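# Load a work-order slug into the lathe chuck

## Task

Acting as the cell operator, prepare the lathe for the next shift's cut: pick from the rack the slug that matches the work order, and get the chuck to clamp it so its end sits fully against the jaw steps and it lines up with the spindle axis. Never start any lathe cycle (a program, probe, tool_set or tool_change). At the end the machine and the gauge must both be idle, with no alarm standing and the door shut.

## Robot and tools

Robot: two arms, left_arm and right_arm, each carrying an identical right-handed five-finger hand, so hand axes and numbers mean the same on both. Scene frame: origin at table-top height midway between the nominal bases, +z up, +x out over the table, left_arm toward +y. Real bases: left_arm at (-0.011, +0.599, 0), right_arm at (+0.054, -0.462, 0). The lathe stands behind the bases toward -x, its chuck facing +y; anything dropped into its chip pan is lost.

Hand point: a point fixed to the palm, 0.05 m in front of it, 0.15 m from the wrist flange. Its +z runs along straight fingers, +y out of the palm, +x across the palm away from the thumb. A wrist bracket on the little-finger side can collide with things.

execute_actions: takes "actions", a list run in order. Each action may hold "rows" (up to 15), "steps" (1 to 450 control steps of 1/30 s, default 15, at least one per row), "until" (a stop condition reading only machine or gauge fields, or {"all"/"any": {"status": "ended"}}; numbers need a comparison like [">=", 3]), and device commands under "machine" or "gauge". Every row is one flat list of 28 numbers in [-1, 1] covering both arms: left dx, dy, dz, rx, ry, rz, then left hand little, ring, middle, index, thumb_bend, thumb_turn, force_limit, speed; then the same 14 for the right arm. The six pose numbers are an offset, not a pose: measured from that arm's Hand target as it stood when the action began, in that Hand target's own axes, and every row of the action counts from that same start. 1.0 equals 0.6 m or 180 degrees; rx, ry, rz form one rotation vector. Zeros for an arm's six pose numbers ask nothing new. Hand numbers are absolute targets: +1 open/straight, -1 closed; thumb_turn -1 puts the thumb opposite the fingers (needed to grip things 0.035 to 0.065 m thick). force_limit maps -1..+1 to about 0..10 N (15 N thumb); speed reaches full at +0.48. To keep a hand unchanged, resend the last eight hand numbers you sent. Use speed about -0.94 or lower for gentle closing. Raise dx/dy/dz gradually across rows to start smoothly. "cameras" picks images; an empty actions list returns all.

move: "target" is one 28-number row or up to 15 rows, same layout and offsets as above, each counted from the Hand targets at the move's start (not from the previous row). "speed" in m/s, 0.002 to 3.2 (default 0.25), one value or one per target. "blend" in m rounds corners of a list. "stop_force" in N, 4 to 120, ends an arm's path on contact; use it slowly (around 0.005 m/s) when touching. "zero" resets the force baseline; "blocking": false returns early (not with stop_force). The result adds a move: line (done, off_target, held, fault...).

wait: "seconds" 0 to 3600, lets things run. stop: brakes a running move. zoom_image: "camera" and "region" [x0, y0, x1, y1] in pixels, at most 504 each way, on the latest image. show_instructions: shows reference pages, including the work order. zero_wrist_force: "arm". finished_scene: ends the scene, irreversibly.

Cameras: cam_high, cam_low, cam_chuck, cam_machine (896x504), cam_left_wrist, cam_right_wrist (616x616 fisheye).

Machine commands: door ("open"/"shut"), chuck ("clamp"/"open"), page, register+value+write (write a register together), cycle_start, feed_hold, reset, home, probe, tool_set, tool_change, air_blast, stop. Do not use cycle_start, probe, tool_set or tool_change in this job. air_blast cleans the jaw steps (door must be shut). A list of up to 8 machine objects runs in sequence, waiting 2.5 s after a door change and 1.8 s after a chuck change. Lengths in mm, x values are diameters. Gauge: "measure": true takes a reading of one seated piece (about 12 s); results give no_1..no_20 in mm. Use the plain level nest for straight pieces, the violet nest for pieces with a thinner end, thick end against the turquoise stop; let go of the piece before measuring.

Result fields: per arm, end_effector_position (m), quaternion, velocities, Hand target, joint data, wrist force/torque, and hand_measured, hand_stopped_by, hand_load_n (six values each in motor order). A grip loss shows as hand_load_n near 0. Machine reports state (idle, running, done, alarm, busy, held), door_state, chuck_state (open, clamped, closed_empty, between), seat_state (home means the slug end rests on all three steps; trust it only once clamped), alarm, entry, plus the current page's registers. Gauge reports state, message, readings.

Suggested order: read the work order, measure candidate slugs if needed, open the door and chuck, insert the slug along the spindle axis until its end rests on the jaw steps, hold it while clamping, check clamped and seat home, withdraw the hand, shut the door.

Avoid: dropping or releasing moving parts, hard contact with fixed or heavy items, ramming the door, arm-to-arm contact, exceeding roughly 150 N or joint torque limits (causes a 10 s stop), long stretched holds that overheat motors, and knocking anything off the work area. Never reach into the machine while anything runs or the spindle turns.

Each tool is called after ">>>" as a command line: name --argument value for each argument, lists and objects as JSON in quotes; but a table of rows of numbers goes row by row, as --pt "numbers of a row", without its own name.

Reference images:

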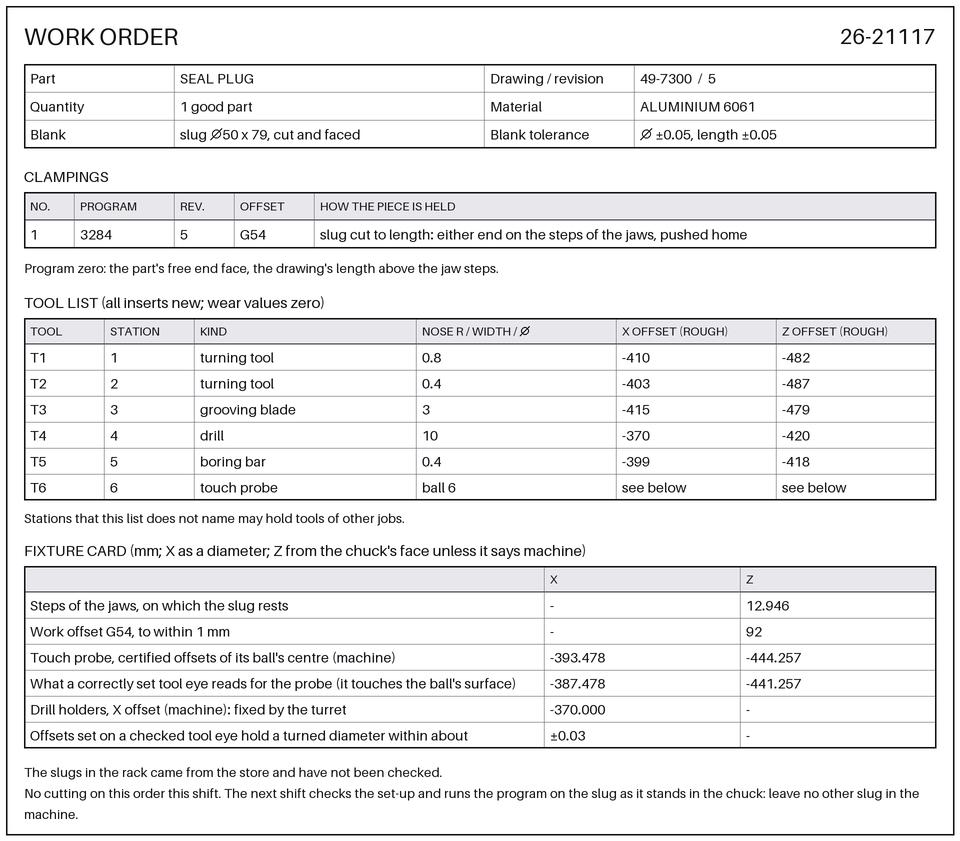

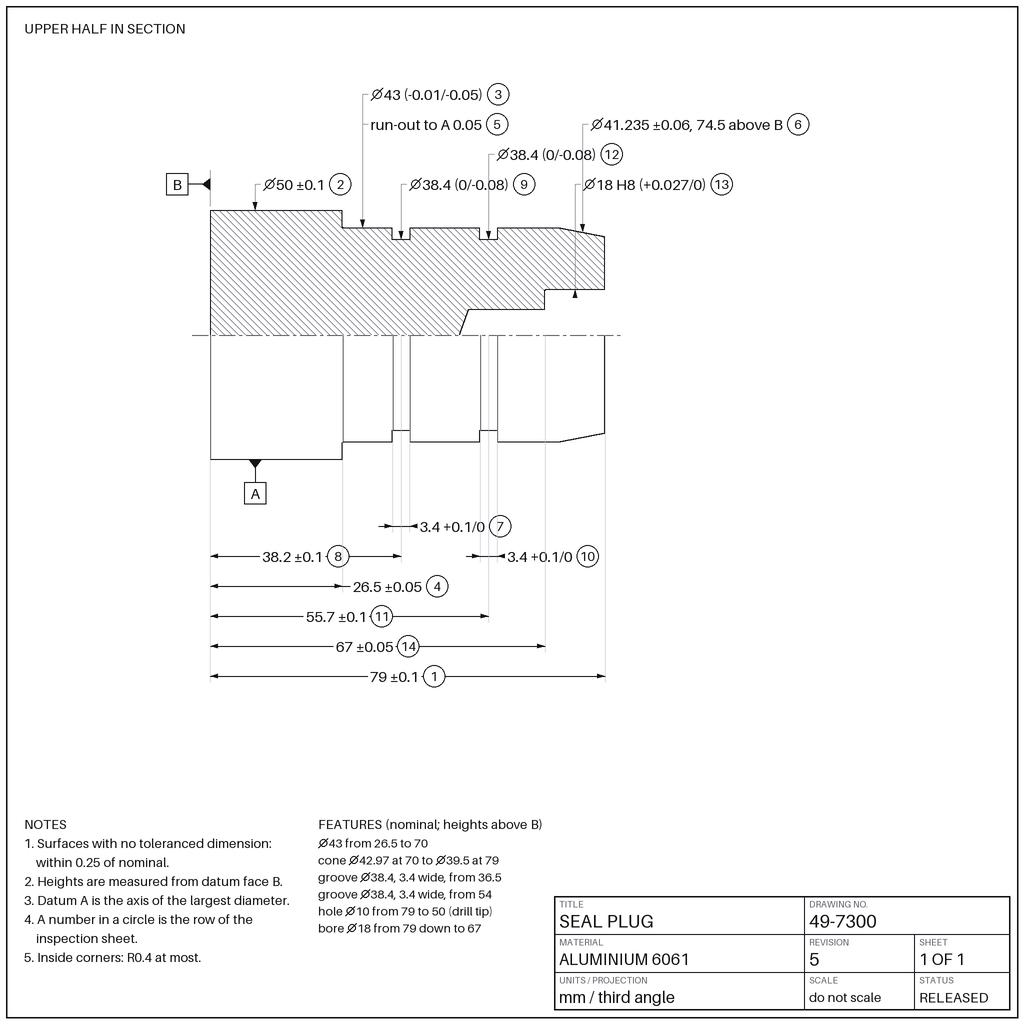

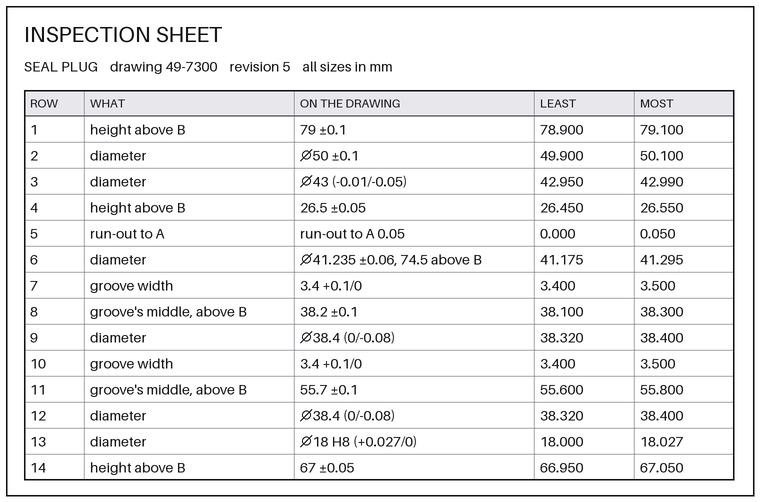

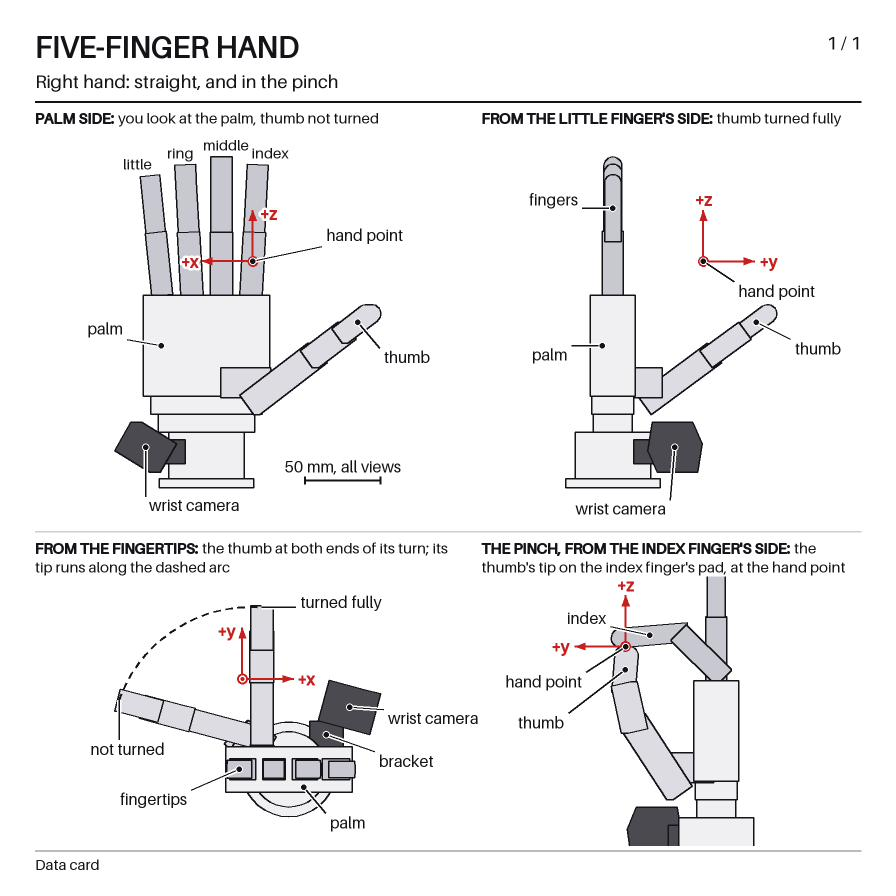

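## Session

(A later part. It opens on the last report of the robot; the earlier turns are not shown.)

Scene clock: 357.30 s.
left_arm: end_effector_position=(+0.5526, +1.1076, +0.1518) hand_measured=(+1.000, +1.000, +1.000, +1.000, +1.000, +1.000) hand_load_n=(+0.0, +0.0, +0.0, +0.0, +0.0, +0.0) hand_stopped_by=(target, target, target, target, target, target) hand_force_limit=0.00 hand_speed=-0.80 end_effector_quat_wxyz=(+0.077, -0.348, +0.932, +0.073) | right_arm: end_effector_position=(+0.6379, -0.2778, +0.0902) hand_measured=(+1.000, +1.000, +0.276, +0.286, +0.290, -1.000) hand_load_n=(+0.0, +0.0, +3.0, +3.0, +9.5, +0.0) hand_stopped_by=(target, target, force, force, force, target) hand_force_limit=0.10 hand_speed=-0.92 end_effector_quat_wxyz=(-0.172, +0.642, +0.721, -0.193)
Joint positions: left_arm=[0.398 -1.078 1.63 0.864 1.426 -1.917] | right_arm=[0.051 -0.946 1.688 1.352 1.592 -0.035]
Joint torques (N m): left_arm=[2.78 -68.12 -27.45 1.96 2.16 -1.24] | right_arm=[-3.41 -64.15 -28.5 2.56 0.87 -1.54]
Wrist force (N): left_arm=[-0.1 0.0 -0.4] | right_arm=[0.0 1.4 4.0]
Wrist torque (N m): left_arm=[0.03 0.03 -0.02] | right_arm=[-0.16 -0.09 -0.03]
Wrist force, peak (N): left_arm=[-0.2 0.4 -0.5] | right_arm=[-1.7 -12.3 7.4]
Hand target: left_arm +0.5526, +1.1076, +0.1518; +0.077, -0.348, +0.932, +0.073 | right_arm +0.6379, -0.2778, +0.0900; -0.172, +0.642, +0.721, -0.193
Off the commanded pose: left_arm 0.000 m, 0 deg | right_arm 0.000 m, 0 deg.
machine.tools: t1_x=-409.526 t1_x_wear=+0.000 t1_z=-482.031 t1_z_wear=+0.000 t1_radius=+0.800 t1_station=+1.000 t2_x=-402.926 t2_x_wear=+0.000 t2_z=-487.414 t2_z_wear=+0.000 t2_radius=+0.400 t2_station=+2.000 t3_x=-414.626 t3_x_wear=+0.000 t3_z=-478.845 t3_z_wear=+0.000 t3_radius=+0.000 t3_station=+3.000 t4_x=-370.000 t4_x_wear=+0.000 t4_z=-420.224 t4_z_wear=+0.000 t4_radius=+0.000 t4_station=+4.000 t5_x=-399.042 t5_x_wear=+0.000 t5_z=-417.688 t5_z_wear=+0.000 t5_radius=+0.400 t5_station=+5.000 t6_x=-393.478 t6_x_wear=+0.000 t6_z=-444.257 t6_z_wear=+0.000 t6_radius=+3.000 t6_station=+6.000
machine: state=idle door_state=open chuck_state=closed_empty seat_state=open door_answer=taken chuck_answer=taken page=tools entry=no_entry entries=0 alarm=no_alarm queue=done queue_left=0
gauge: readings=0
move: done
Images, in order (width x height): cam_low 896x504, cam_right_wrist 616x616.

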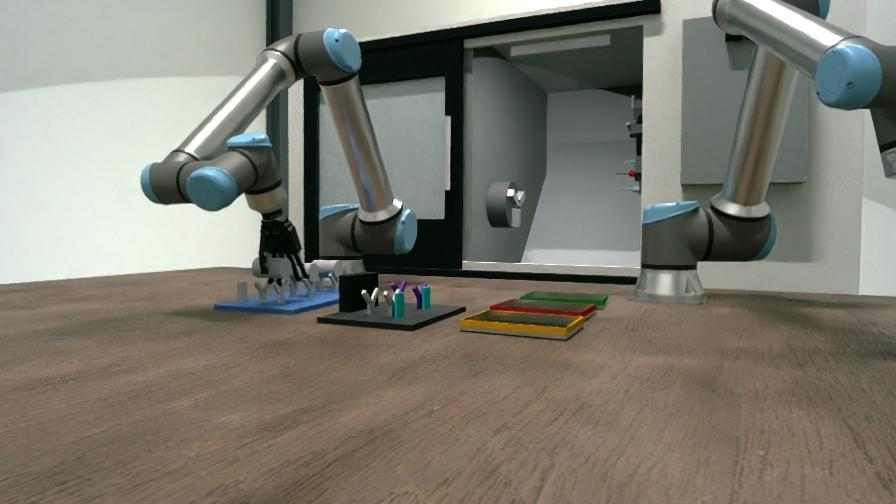

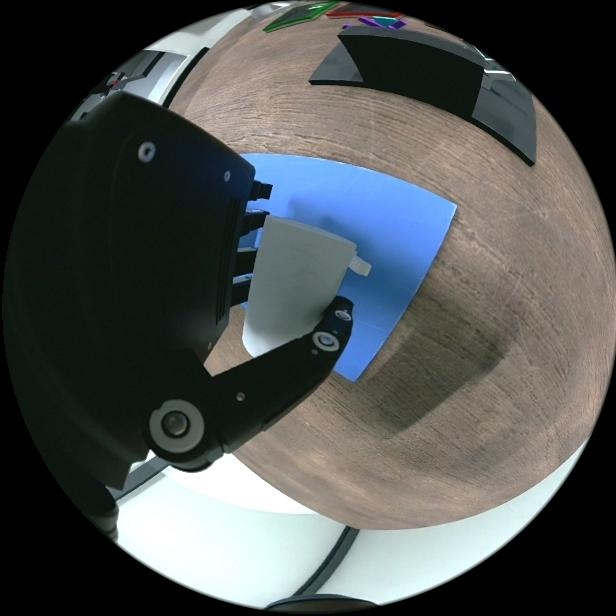

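>>> move --pt "0 0 0 0 0 0 1 1 1 1 1 1 0 -0.8 0 -0.1083 -0.1876 0 0 0 1 1 -0.35 -0.35 -0.35 -1 0.1 -0.92" --pt "0 0 0 0 0 0 1 1 1 1 1 1 0 -0.8 0.544 0.031 -0.268 0 0.0128 0.0221 1 1 -0.35 -0.35 -0.35 -1 0.1 -0.92" --speed 0.15 --blend 0.04 --cameras '["cam_right_wrist","cam_low","cam_high"]'

>>> zoom_image --camera "cam_right_wrist" --region '[180, 150, 460, 430]'

>>> zoom_image --camera "cam_low" --region '[290, 170, 490, 340]'

>>> zoom_image --camera "cam_high" --region '[370, 100, 510, 240]'

Scene clock: 378.97 s.
left_arm: end_effector_position=(+0.5526, +1.1076, +0.1518) hand_measured=(+1.000, +1.000, +1.000, +1.000, +1.000, +1.000) hand_load_n=(+0.0, +0.0, +0.0, +0.0, +0.0, +0.0) hand_stopped_by=(target, target, target, target, target, target) hand_force_limit=0.00 hand_speed=-0.80 end_effector_quat_wxyz=(+0.077, -0.348, +0.932, +0.073) | right_arm: end_effector_position=(+0.6960, +0.0575, +0.2198) hand_measured=(+1.000, +1.000, +0.276, +0.286, +0.290, -1.000) hand_load_n=(+0.0, +0.0, +3.0, +3.0, +10.0, +0.0) hand_stopped_by=(target, target, force, force, force, target) hand_force_limit=0.10 hand_speed=-0.92 end_effector_quat_wxyz=(-0.180, +0.671, +0.695, -0.186)
Joint positions: left_arm=[0.398 -1.078 1.63 0.864 1.426 -1.917] | right_arm=[0.437 -0.74 1.038 1.756 1.363 0.374]
Joint torques (N m): left_arm=[1.8 -68.58 -27.68 2.23 2.31 -1.02] | right_arm=[9.81 -88.06 -43.35 3.25 1.06 -0.21]
Wrist force (N): left_arm=[-0.6 0.3 0.0] | right_arm=[-0.3 1.2 3.8]
Wrist torque (N m): left_arm=[0.06 0.08 -0.03] | right_arm=[-0.16 -0.02 -0.04]
Wrist force, peak (N): left_arm=[-0.5 0.8 0.0] | right_arm=[-0.3 2.5 6.3]
Hand target: left_arm +0.5526, +1.1076, +0.1518; +0.077, -0.348, +0.932, +0.073 | right_arm +0.6960, +0.0576, +0.2198; -0.179, +0.671, +0.695, -0.186
Off the commanded pose: left_arm 0.000 m, 0 deg | right_arm 0.000 m, 0 deg.
machine.tools: t1_x=-409.526 t1_x_wear=+0.000 t1_z=-482.031 t1_z_wear=+0.000 t1_radius=+0.800 t1_station=+1.000 t2_x=-402.926 t2_x_wear=+0.000 t2_z=-487.414 t2_z_wear=+0.000 t2_radius=+0.400 t2_station=+2.000 t3_x=-414.626 t3_x_wear=+0.000 t3_z=-478.845 t3_z_wear=+0.000 t3_radius=+0.000 t3_station=+3.000 t4_x=-370.000 t4_x_wear=+0.000 t4_z=-420.224 t4_z_wear=+0.000 t4_radius=+0.000 t4_station=+4.000 t5_x=-399.042 t5_x_wear=+0.000 t5_z=-417.688 t5_z_wear=+0.000 t5_radius=+0.400 t5_station=+5.000 t6_x=-393.478 t6_x_wear=+0.000 t6_z=-444.257 t6_z_wear=+0.000 t6_radius=+3.000 t6_station=+6.000
machine: state=idle door_state=open chuck_state=closed_empty seat_state=open door_answer=taken chuck_answer=taken page=tools entry=no_entry entries=0 alarm=no_alarm queue=done queue_left=0
gauge: readings=0
move: done
Images, in order (width x height): cam_high 896x504, cam_low 896x504, cam_right_wrist 616x616.

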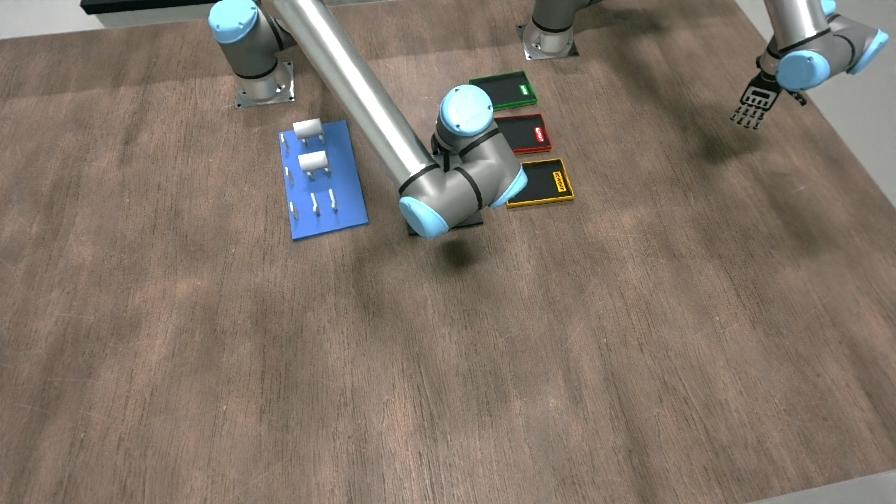

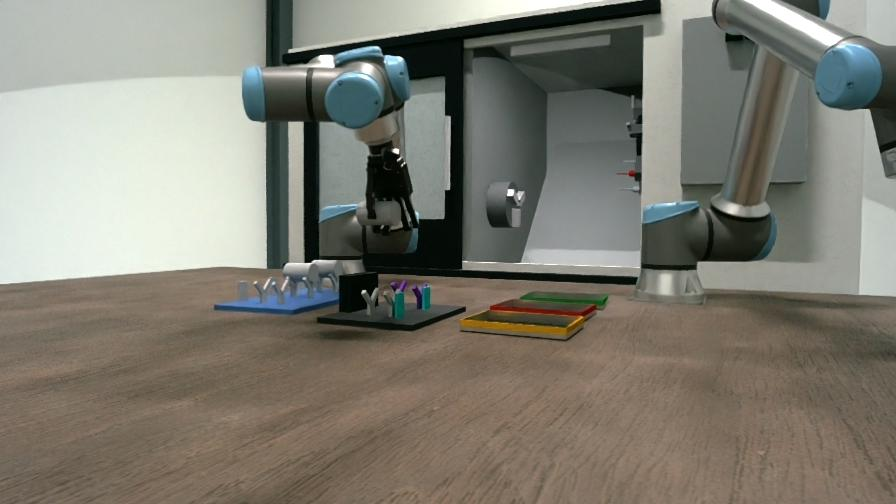

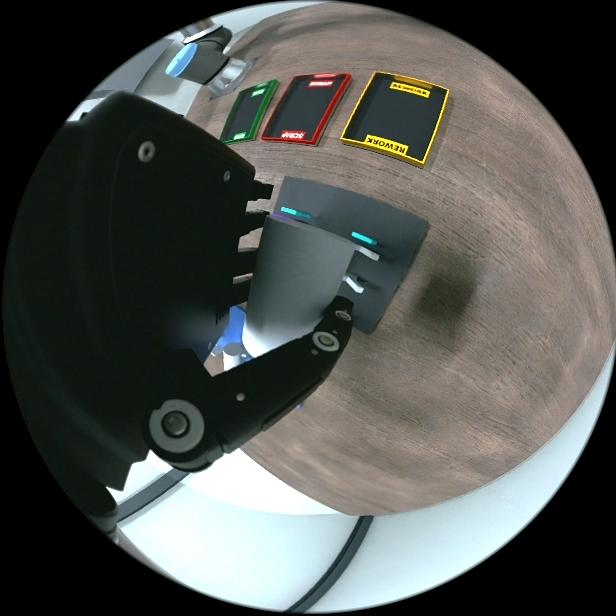

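Scaled by 1.800 from the camera's image (finer frame: 880x880).

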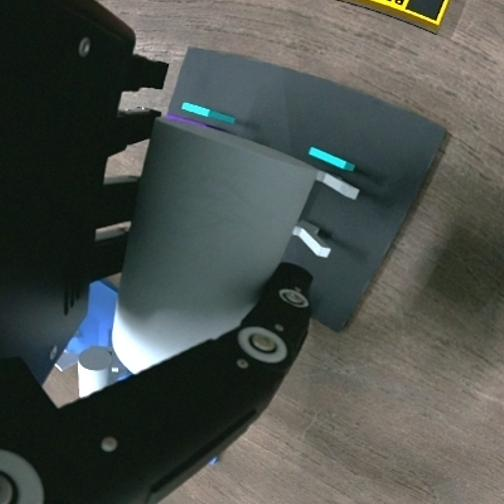

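Scaled by 2.520 from the camera's image (finer frame: 1280x720).

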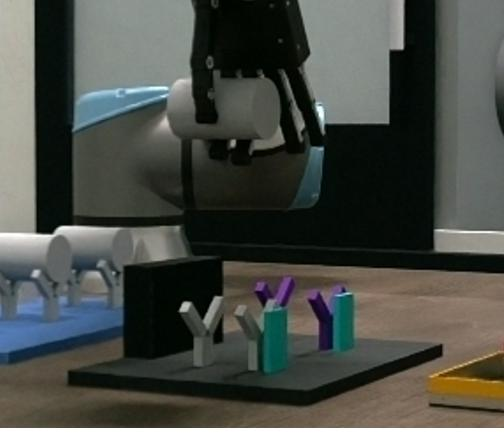

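Scaled by 3.600 from the camera's image (finer frame: 1280x720).

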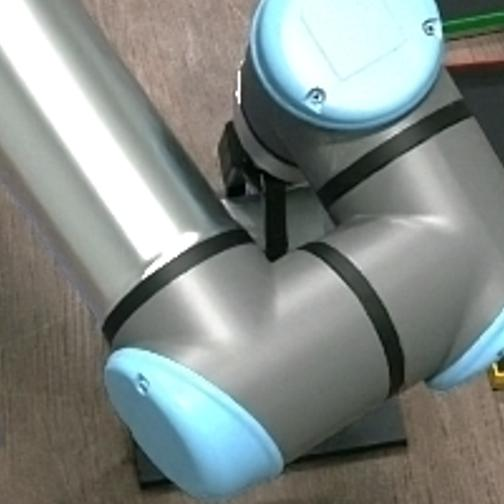

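>>> move --pt "0 0 0 0 0 0 1 1 1 1 1 1 0 -0.8 0.0003 0.0808 0.1585 0 0.0028 0.0048 1 1 -0.35 -0.35 -0.35 -1 0.1 -0.92" --speed 0.08 --stop_force 12 --cameras '["cam_right_wrist","cam_low","cam_high"]'

>>> zoom_image --camera "cam_right_wrist" --region '[220, 170, 440, 390]'

>>> zoom_image --camera "cam_low" --region '[310, 210, 460, 340]'

Scene clock: 429.50 s.
left_arm: end_effector_position=(+0.5526, +1.1076, +0.1518) hand_measured=(+1.000, +1.000, +1.000, +1.000, +1.000, +1.000) hand_load_n=(+0.0, +0.0, +0.0, +0.0, -0.5, +0.0) hand_stopped_by=(target, target, target, target, target, target) hand_force_limit=0.00 hand_speed=-0.80 end_effector_quat_wxyz=(+0.077, -0.348, +0.932, +0.073) | right_arm: end_effector_position=(+0.6905, +0.0576, +0.1132) hand_measured=(+1.000, +1.000, +0.276, +0.286, +0.290, -1.000) hand_load_n=(+0.0, +0.0, +3.5, +3.0, +9.5, +0.0) hand_stopped_by=(target, target, force, force, force, target) hand_force_limit=0.10 hand_speed=-0.92 end_effector_quat_wxyz=(-0.181, +0.677, +0.689, -0.185)
Joint positions: left_arm=[0.398 -1.078 1.63 0.864 1.426 -1.917] | right_arm=[0.438 -0.676 1.119 1.608 1.355 0.391]
Joint torques (N m): left_arm=[1.53 -68.38 -27.12 2.05 2.16 -1.2] | right_arm=[6.15 -114.18 -40.86 7.95 1.42 -2.72]
Wrist force (N): left_arm=[-0.3 0.2 -0.2] | right_arm=[-0.2 1.5 3.8]
Wrist torque (N m): left_arm=[0.04 0.05 -0.02] | right_arm=[-0.14 -0.05 -0.03]
Wrist force, peak (N): left_arm=[-0.6 0.6 -0.3] | right_arm=[-0.3 1.8 5.2]
Hand target: left_arm +0.5526, +1.1076, +0.1518; +0.077, -0.348, +0.932, +0.073 | right_arm +0.6905, +0.0575, +0.1132; -0.181, +0.677, +0.689, -0.185
Off the commanded pose: left_arm 0.000 m, 0 deg | right_arm 0.000 m, 0 deg.
machine.tools: t1_x=-409.526 t1_x_wear=+0.000 t1_z=-482.031 t1_z_wear=+0.000 t1_radius=+0.800 t1_station=+1.000 t2_x=-402.926 t2_x_wear=+0.000 t2_z=-487.414 t2_z_wear=+0.000 t2_radius=+0.400 t2_station=+2.000 t3_x=-414.626 t3_x_wear=+0.000 t3_z=-478.845 t3_z_wear=+0.000 t3_radius=+0.000 t3_station=+3.000 t4_x=-370.000 t4_x_wear=+0.000 t4_z=-420.224 t4_z_wear=+0.000 t4_radius=+0.000 t4_station=+4.000 t5_x=-399.042 t5_x_wear=+0.000 t5_z=-417.688 t5_z_wear=+0.000 t5_radius=+0.400 t5_station=+5.000 t6_x=-393.478 t6_x_wear=+0.000 t6_z=-444.257 t6_z_wear=+0.000 t6_radius=+3.000 t6_station=+6.000
machine: state=idle door_state=open chuck_state=closed_empty seat_state=open door_answer=taken chuck_answer=taken page=tools entry=no_entry entries=0 alarm=no_alarm queue=done queue_left=0
gauge: readings=0
move: done
Images, in order (width x height): cam_high 896x504, cam_low 896x504, cam_right_wrist 616x616.

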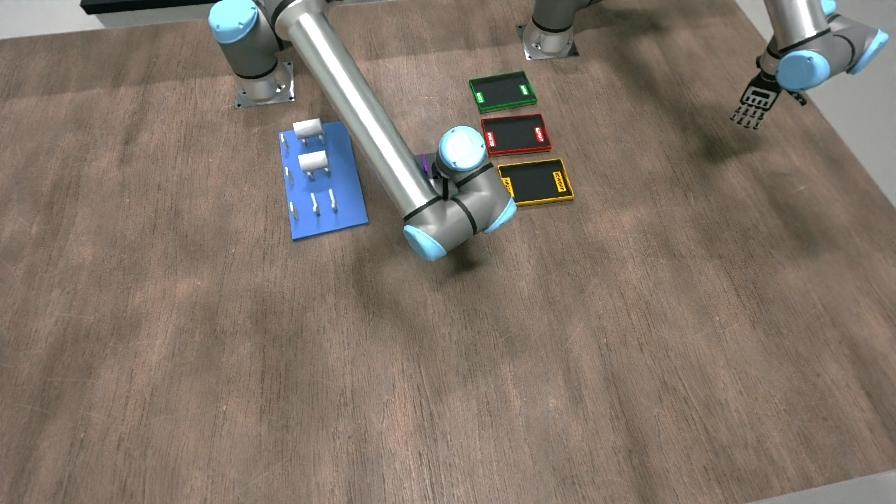

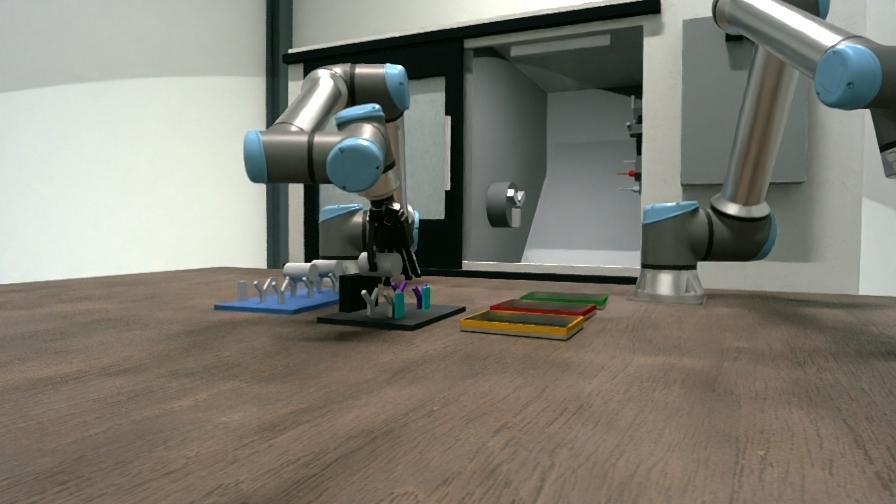

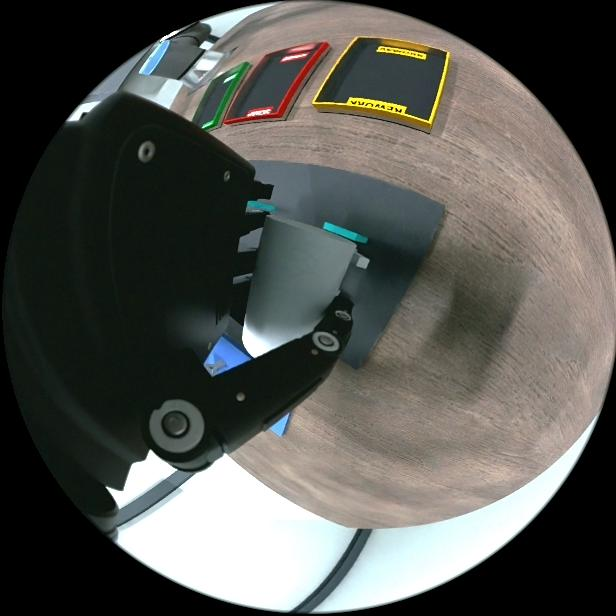

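Scaled by 2.291 from the camera's image (finer frame: 880x880).

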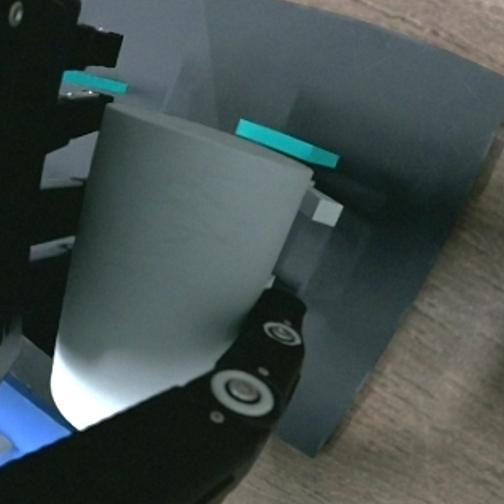

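Scaled by 3.360 from the camera's image (finer frame: 1280x720).

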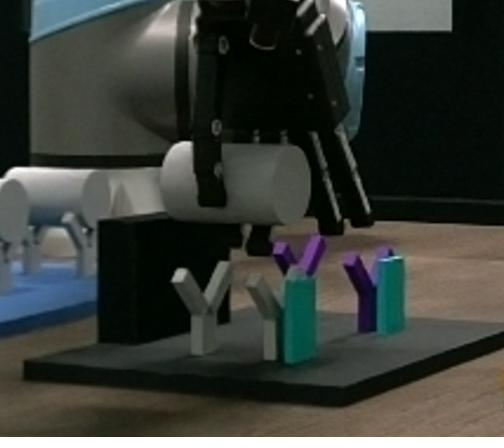

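>>> move --pt "0 0 0 0 0 0 1 1 1 1 1 1 0 -0.8 0 0.0292 0.0505 0 0 0 1 1 -0.35 -0.35 -0.35 -1 0.1 -0.92" --speed 0.03 --stop_force 6 --cameras '["cam_right_wrist","cam_low"]'

>>> zoom_image --camera "cam_right_wrist" --region '[220, 170, 440, 390]'

>>> zoom_image --camera "cam_low" --region '[310, 210, 460, 340]'

Scene clock: 489.07 s.
left_arm: end_effector_position=(+0.5526, +1.1076, +0.1518) hand_measured=(+1.000, +1.000, +1.000, +1.000, +1.000, +1.000) hand_load_n=(+0.0, +0.0, +0.0, +0.0, +0.0, +0.0) hand_stopped_by=(target, target, target, target, target, target) hand_force_limit=0.00 hand_speed=-0.80 end_effector_quat_wxyz=(+0.077, -0.348, +0.932, +0.073) | right_arm: end_effector_position=(+0.6905, +0.0575, +0.0782) hand_measured=(+1.000, +1.000, +0.276, +0.286, +0.290, -1.000) hand_load_n=(+0.0, +0.0, +2.0, +3.0, +8.5, -0.5) hand_stopped_by=(target, target, force, force, force, target) hand_force_limit=0.10 hand_speed=-0.92 end_effector_quat_wxyz=(-0.181, +0.677, +0.689, -0.185)
Joint positions: left_arm=[0.398 -1.078 1.63 0.864 1.426 -1.917] | right_arm=[0.438 -0.648 1.133 1.566 1.355 0.391]
Joint torques (N m): left_arm=[2.34 -68.84 -25.93 2.19 2.31 -1.04] | right_arm=[-7 -112.81 -39.36 7.85 1.18 -2.54]
Wrist force (N): left_arm=[-0.4 0.2 -0.2] | right_arm=[-0.6 1.0 3.2]
Wrist torque (N m): left_arm=[0.05 0.05 -0.02] | right_arm=[-0.17 0.04 -0.08]
Wrist force, peak (N): left_arm=[-0.5 0.7 0.1] | right_arm=[-0.4 1.5 4.3]
Hand target: left_arm +0.5526, +1.1076, +0.1518; +0.077, -0.348, +0.932, +0.073 | right_arm +0.6905, +0.0575, +0.0782; -0.181, +0.677, +0.689, -0.185
Off the commanded pose: left_arm 0.000 m, 0 deg | right_arm 0.000 m, 0 deg.
machine.tools: t1_x=-409.526 t1_x_wear=+0.000 t1_z=-482.031 t1_z_wear=+0.000 t1_radius=+0.800 t1_station=+1.000 t2_x=-402.926 t2_x_wear=+0.000 t2_z=-487.414 t2_z_wear=+0.000 t2_radius=+0.400 t2_station=+2.000 t3_x=-414.626 t3_x_wear=+0.000 t3_z=-478.845 t3_z_wear=+0.000 t3_radius=+0.000 t3_station=+3.000 t4_x=-370.000 t4_x_wear=+0.000 t4_z=-420.224 t4_z_wear=+0.000 t4_radius=+0.000 t4_station=+4.000 t5_x=-399.042 t5_x_wear=+0.000 t5_z=-417.688 t5_z_wear=+0.000 t5_radius=+0.400 t5_station=+5.000 t6_x=-393.478 t6_x_wear=+0.000 t6_z=-444.257 t6_z_wear=+0.000 t6_radius=+3.000 t6_station=+6.000
machine: state=idle door_state=open chuck_state=closed_empty seat_state=open door_answer=taken chuck_answer=taken page=tools entry=no_entry entries=0 alarm=no_alarm queue=done queue_left=0
gauge: readings=0
move: done
Images, in order (width x height): cam_low 896x504, cam_right_wrist 616x616.

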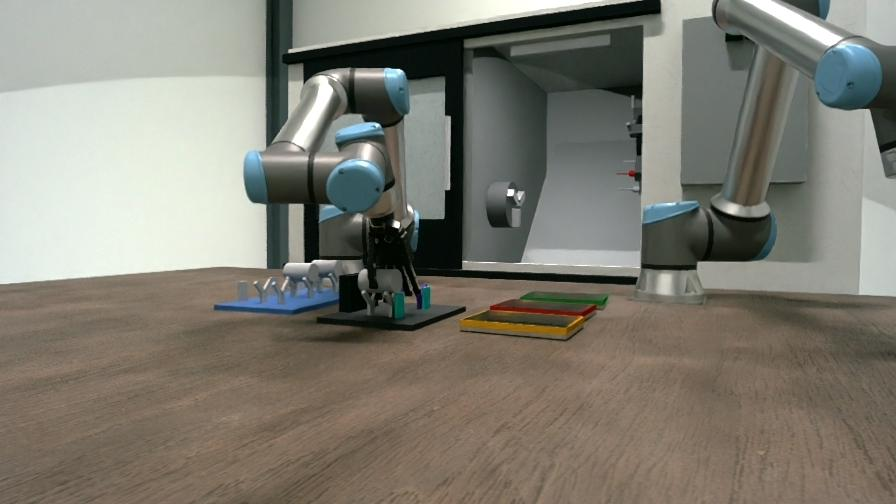

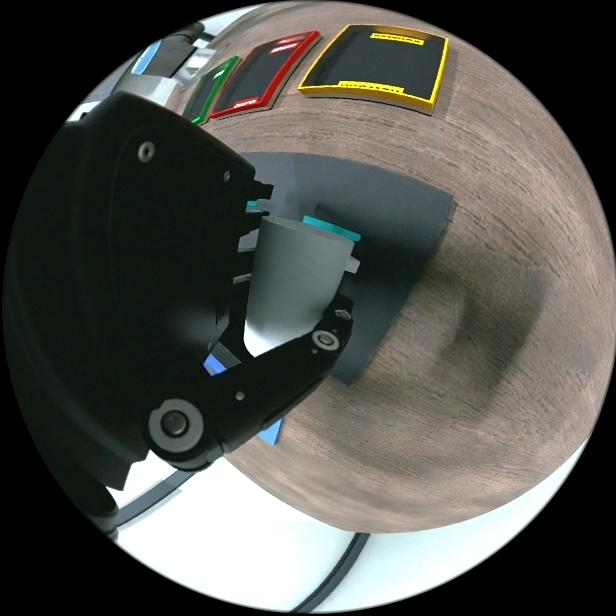

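Scaled by 2.291 from the camera's image (finer frame: 880x880).

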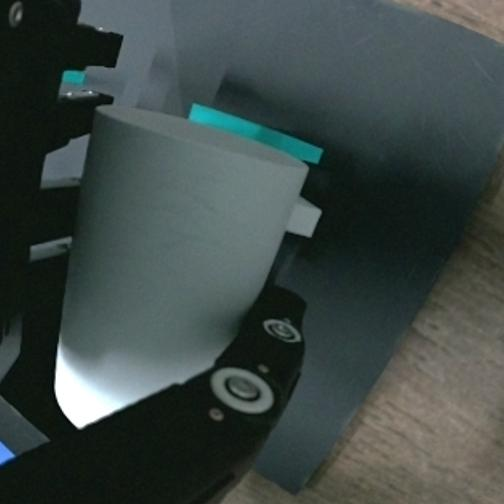

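Scaled by 3.360 from the camera's image (finer frame: 1280x720).

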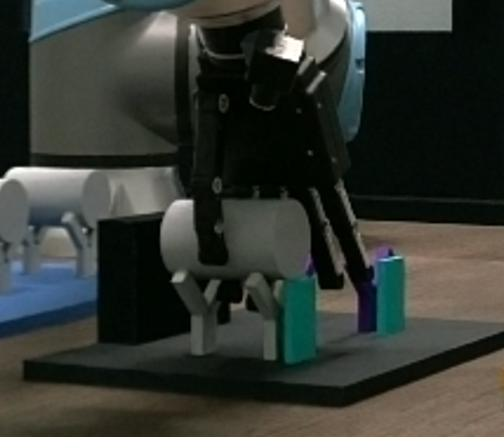

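>>> move --pt "0 0 0 0 0 0 1 1 1 1 1 1 0 -0.8 0 -0.0033 -0.0058 0 0 0 1 1 -0.35 -0.35 -0.35 -1 0.1 -0.92" --pt "0 0 0 0 0 0 1 1 1 1 1 1 0 -0.8 0.0002 -0.0149 0.0009 0 0 0 1 1 -0.35 -0.35 -0.35 -1 0.1 -0.92" --speed 0.02 --cameras '["cam_right_wrist","cam_low"]'

>>> zoom_image --camera "cam_right_wrist" --region '[220, 170, 440, 390]'

>>> zoom_image --camera "cam_low" --region '[330, 240, 430, 330]'

Scene clock: 508.03 s.
left_arm: end_effector_position=(+0.5526, +1.1076, +0.1518) hand_measured=(+1.000, +1.000, +1.000, +1.000, +1.000, +1.000) hand_load_n=(+0.0, +0.0, +0.0, +0.0, +0.0, +0.0) hand_stopped_by=(target, target, target, target, target, target) hand_force_limit=0.00 hand_speed=-0.80 end_effector_quat_wxyz=(+0.077, -0.348, +0.932, +0.073) | right_arm: end_effector_position=(+0.6824, +0.0576, +0.0823) hand_measured=(+1.000, +1.000, +0.276, +0.286, +0.290, -1.000) hand_load_n=(+0.0, +0.0, +2.5, +3.0, +8.5, -0.5) hand_stopped_by=(target, target, force, force, force, target) hand_force_limit=0.10 hand_speed=-0.92 end_effector_quat_wxyz=(-0.181, +0.677, +0.689, -0.185)
Joint positions: left_arm=[0.398 -1.078 1.63 0.864 1.426 -1.917] | right_arm=[0.442 -0.662 1.152 1.56 1.353 0.395]
Joint torques (N m): left_arm=[0.76 -68.26 -26.16 2.17 2.47 -1.19] | right_arm=[-8.55 -88.11 -40.13 7.57 -2.5 1.3]
Wrist force (N): left_arm=[0.1 0.4 0.1] | right_arm=[-0.3 1.3 3.6]
Wrist torque (N m): left_arm=[0.06 -0.02 0.01] | right_arm=[-0.16 -0.02 -0.05]
Wrist force, peak (N): left_arm=[-0.8 0.4 -0.2] | right_arm=[-0.2 1.6 4.1]
Hand target: left_arm +0.5526, +1.1076, +0.1518; +0.077, -0.348, +0.932, +0.073 | right_arm +0.6825, +0.0575, +0.0822; -0.181, +0.677, +0.689, -0.185
Off the commanded pose: left_arm 0.000 m, 0 deg | right_arm 0.000 m, 0 deg.
machine.tools: t1_x=-409.526 t1_x_wear=+0.000 t1_z=-482.031 t1_z_wear=+0.000 t1_radius=+0.800 t1_station=+1.000 t2_x=-402.926 t2_x_wear=+0.000 t2_z=-487.414 t2_z_wear=+0.000 t2_radius=+0.400 t2_station=+2.000 t3_x=-414.626 t3_x_wear=+0.000 t3_z=-478.845 t3_z_wear=+0.000 t3_radius=+0.000 t3_station=+3.000 t4_x=-370.000 t4_x_wear=+0.000 t4_z=-420.224 t4_z_wear=+0.000 t4_radius=+0.000 t4_station=+4.000 t5_x=-399.042 t5_x_wear=+0.000 t5_z=-417.688 t5_z_wear=+0.000 t5_radius=+0.400 t5_station=+5.000 t6_x=-393.478 t6_x_wear=+0.000 t6_z=-444.257 t6_z_wear=+0.000 t6_radius=+3.000 t6_station=+6.000
machine: state=idle door_state=open chuck_state=closed_empty seat_state=open door_answer=taken chuck_answer=taken page=tools entry=no_entry entries=0 alarm=no_alarm queue=done queue_left=0
gauge: readings=0
move: done
Images, in order (width x height): cam_low 896x504, cam_right_wrist 616x616.

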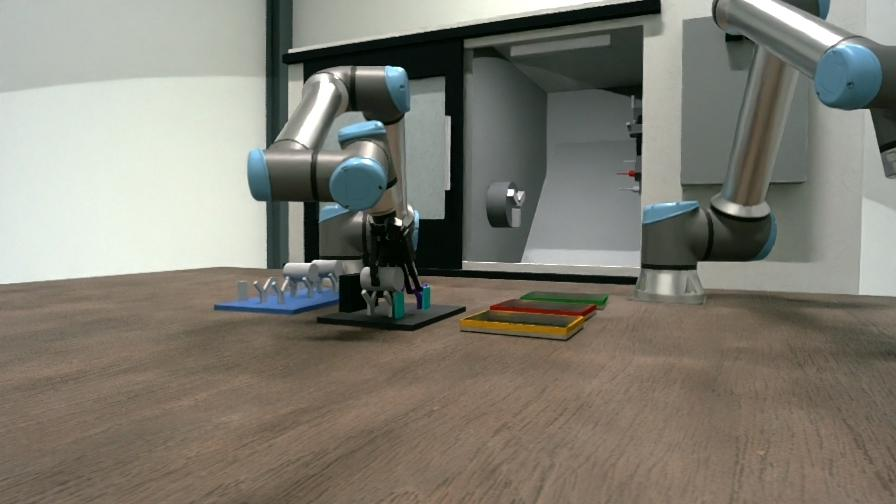

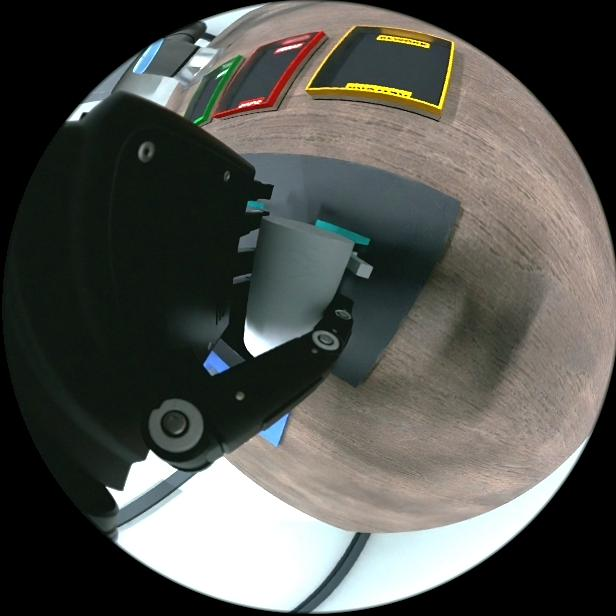

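Scaled by 2.291 from the camera's image (finer frame: 880x880).

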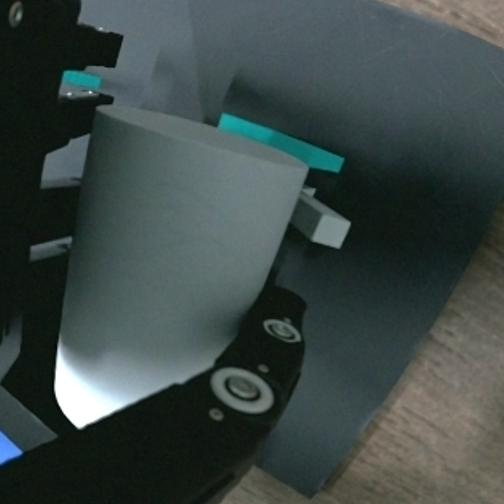

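Scaled by 5.040 from the camera's image (finer frame: 1280x720).

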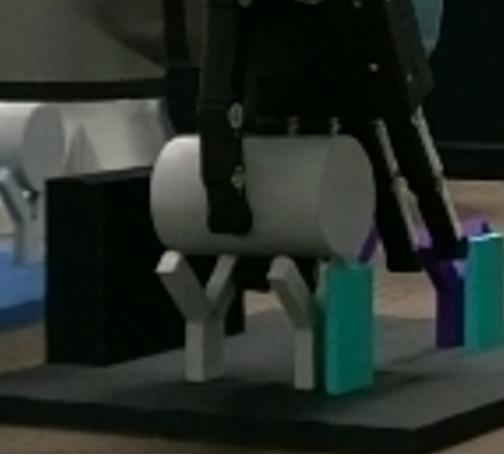

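>>> move --pt "0 0 0 0 0 0 1 1 1 1 1 1 0 -0.8 0 0.008 0.0088 0 0 0 1 1 -0.35 -0.35 -0.35 -1 0.1 -0.92" --speed 0.01 --stop_force 5 --cameras '["cam_right_wrist","cam_low"]'

>>> zoom_image --camera "cam_right_wrist" --region '[220, 170, 440, 390]'

>>> zoom_image --camera "cam_low" --region '[330, 240, 430, 330]'

Scene clock: 522.23 s.
left_arm: end_effector_position=(+0.5526, +1.1076, +0.1518) hand_measured=(+1.000, +1.000, +1.000, +1.000, +1.000, +1.000) hand_load_n=(+0.0, +0.0, +0.0, +0.0, +0.0, +0.0) hand_stopped_by=(target, target, target, target, target, target) hand_force_limit=0.00 hand_speed=-0.80 end_effector_quat_wxyz=(+0.077, -0.348, +0.932, +0.073) | right_arm: end_effector_position=(+0.6840, +0.0575, +0.0753) hand_measured=(+1.000, +1.000, +0.276, +0.286, +0.290, -1.000) hand_load_n=(+0.0, +0.0, +0.0, +4.5, +7.0, -1.0) hand_stopped_by=(target, target, force, force, force, target) hand_force_limit=0.10 hand_speed=-0.92 end_effector_quat_wxyz=(-0.181, +0.677, +0.689, -0.185)
Joint positions: left_arm=[0.398 -1.078 1.63 0.864 1.426 -1.917] | right_arm=[0.442 -0.654 1.15 1.555 1.353 0.394]
Joint torques (N m): left_arm=[1.5 -68.29 -25.53 2.28 2.3 -1.14] | right_arm=[-0.98 -112.32 -31.59 7.81 0.67 -1.57]
Wrist force (N): left_arm=[-0.3 0.3 0.0] | right_arm=[-0.9 0.8 2.5]
Wrist torque (N m): left_arm=[0.06 0.04 -0.02] | right_arm=[-0.21 0.05 -0.07]
Wrist force, peak (N): left_arm=[-0.5 0.6 -0.2] | right_arm=[-0.4 1.4 4.3]
Hand target: left_arm +0.5526, +1.1076, +0.1518; +0.077, -0.348, +0.932, +0.073 | right_arm +0.6840, +0.0575, +0.0753; -0.181, +0.677, +0.689, -0.185
Off the commanded pose: left_arm 0.000 m, 0 deg | right_arm 0.000 m, 0 deg.
machine.tools: t1_x=-409.526 t1_x_wear=+0.000 t1_z=-482.031 t1_z_wear=+0.000 t1_radius=+0.800 t1_station=+1.000 t2_x=-402.926 t2_x_wear=+0.000 t2_z=-487.414 t2_z_wear=+0.000 t2_radius=+0.400 t2_station=+2.000 t3_x=-414.626 t3_x_wear=+0.000 t3_z=-478.845 t3_z_wear=+0.000 t3_radius=+0.000 t3_station=+3.000 t4_x=-370.000 t4_x_wear=+0.000 t4_z=-420.224 t4_z_wear=+0.000 t4_radius=+0.000 t4_station=+4.000 t5_x=-399.042 t5_x_wear=+0.000 t5_z=-417.688 t5_z_wear=+0.000 t5_radius=+0.400 t5_station=+5.000 t6_x=-393.478 t6_x_wear=+0.000 t6_z=-444.257 t6_z_wear=+0.000 t6_radius=+3.000 t6_station=+6.000
machine: state=idle door_state=open chuck_state=closed_empty seat_state=open door_answer=taken chuck_answer=taken page=tools entry=no_entry entries=0 alarm=no_alarm queue=done queue_left=0
gauge: readings=0
move: done
Images, in order (width x height): cam_low 896x504, cam_right_wrist 616x616.

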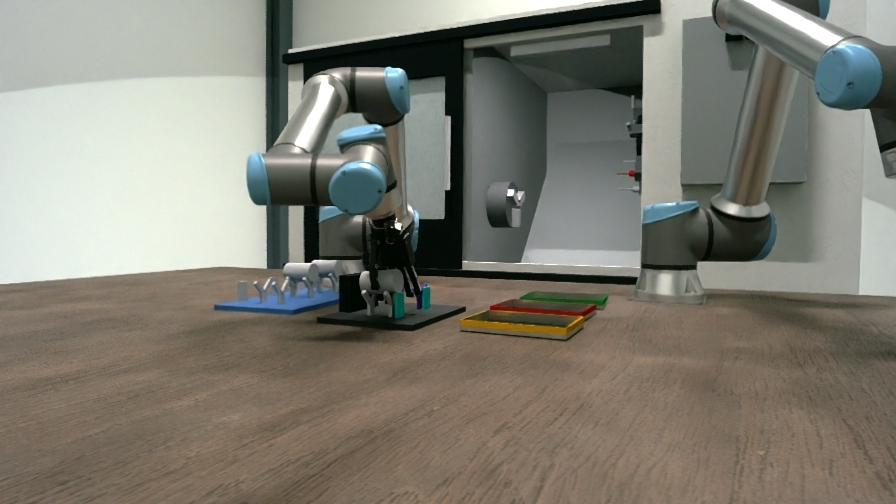

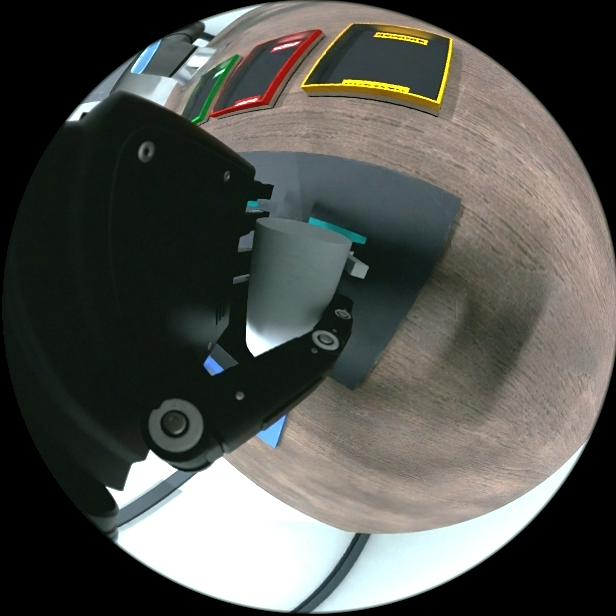

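Scaled by 2.291 from the camera's image (finer frame: 880x880).

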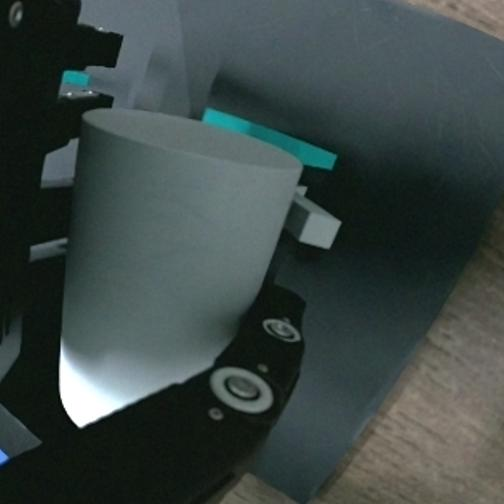

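Scaled by 5.040 from the camera's image (finer frame: 1280x720).

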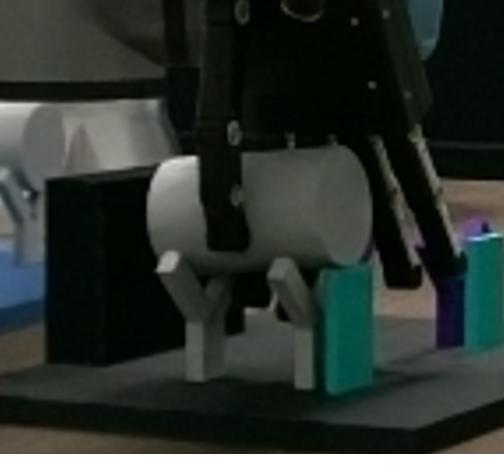

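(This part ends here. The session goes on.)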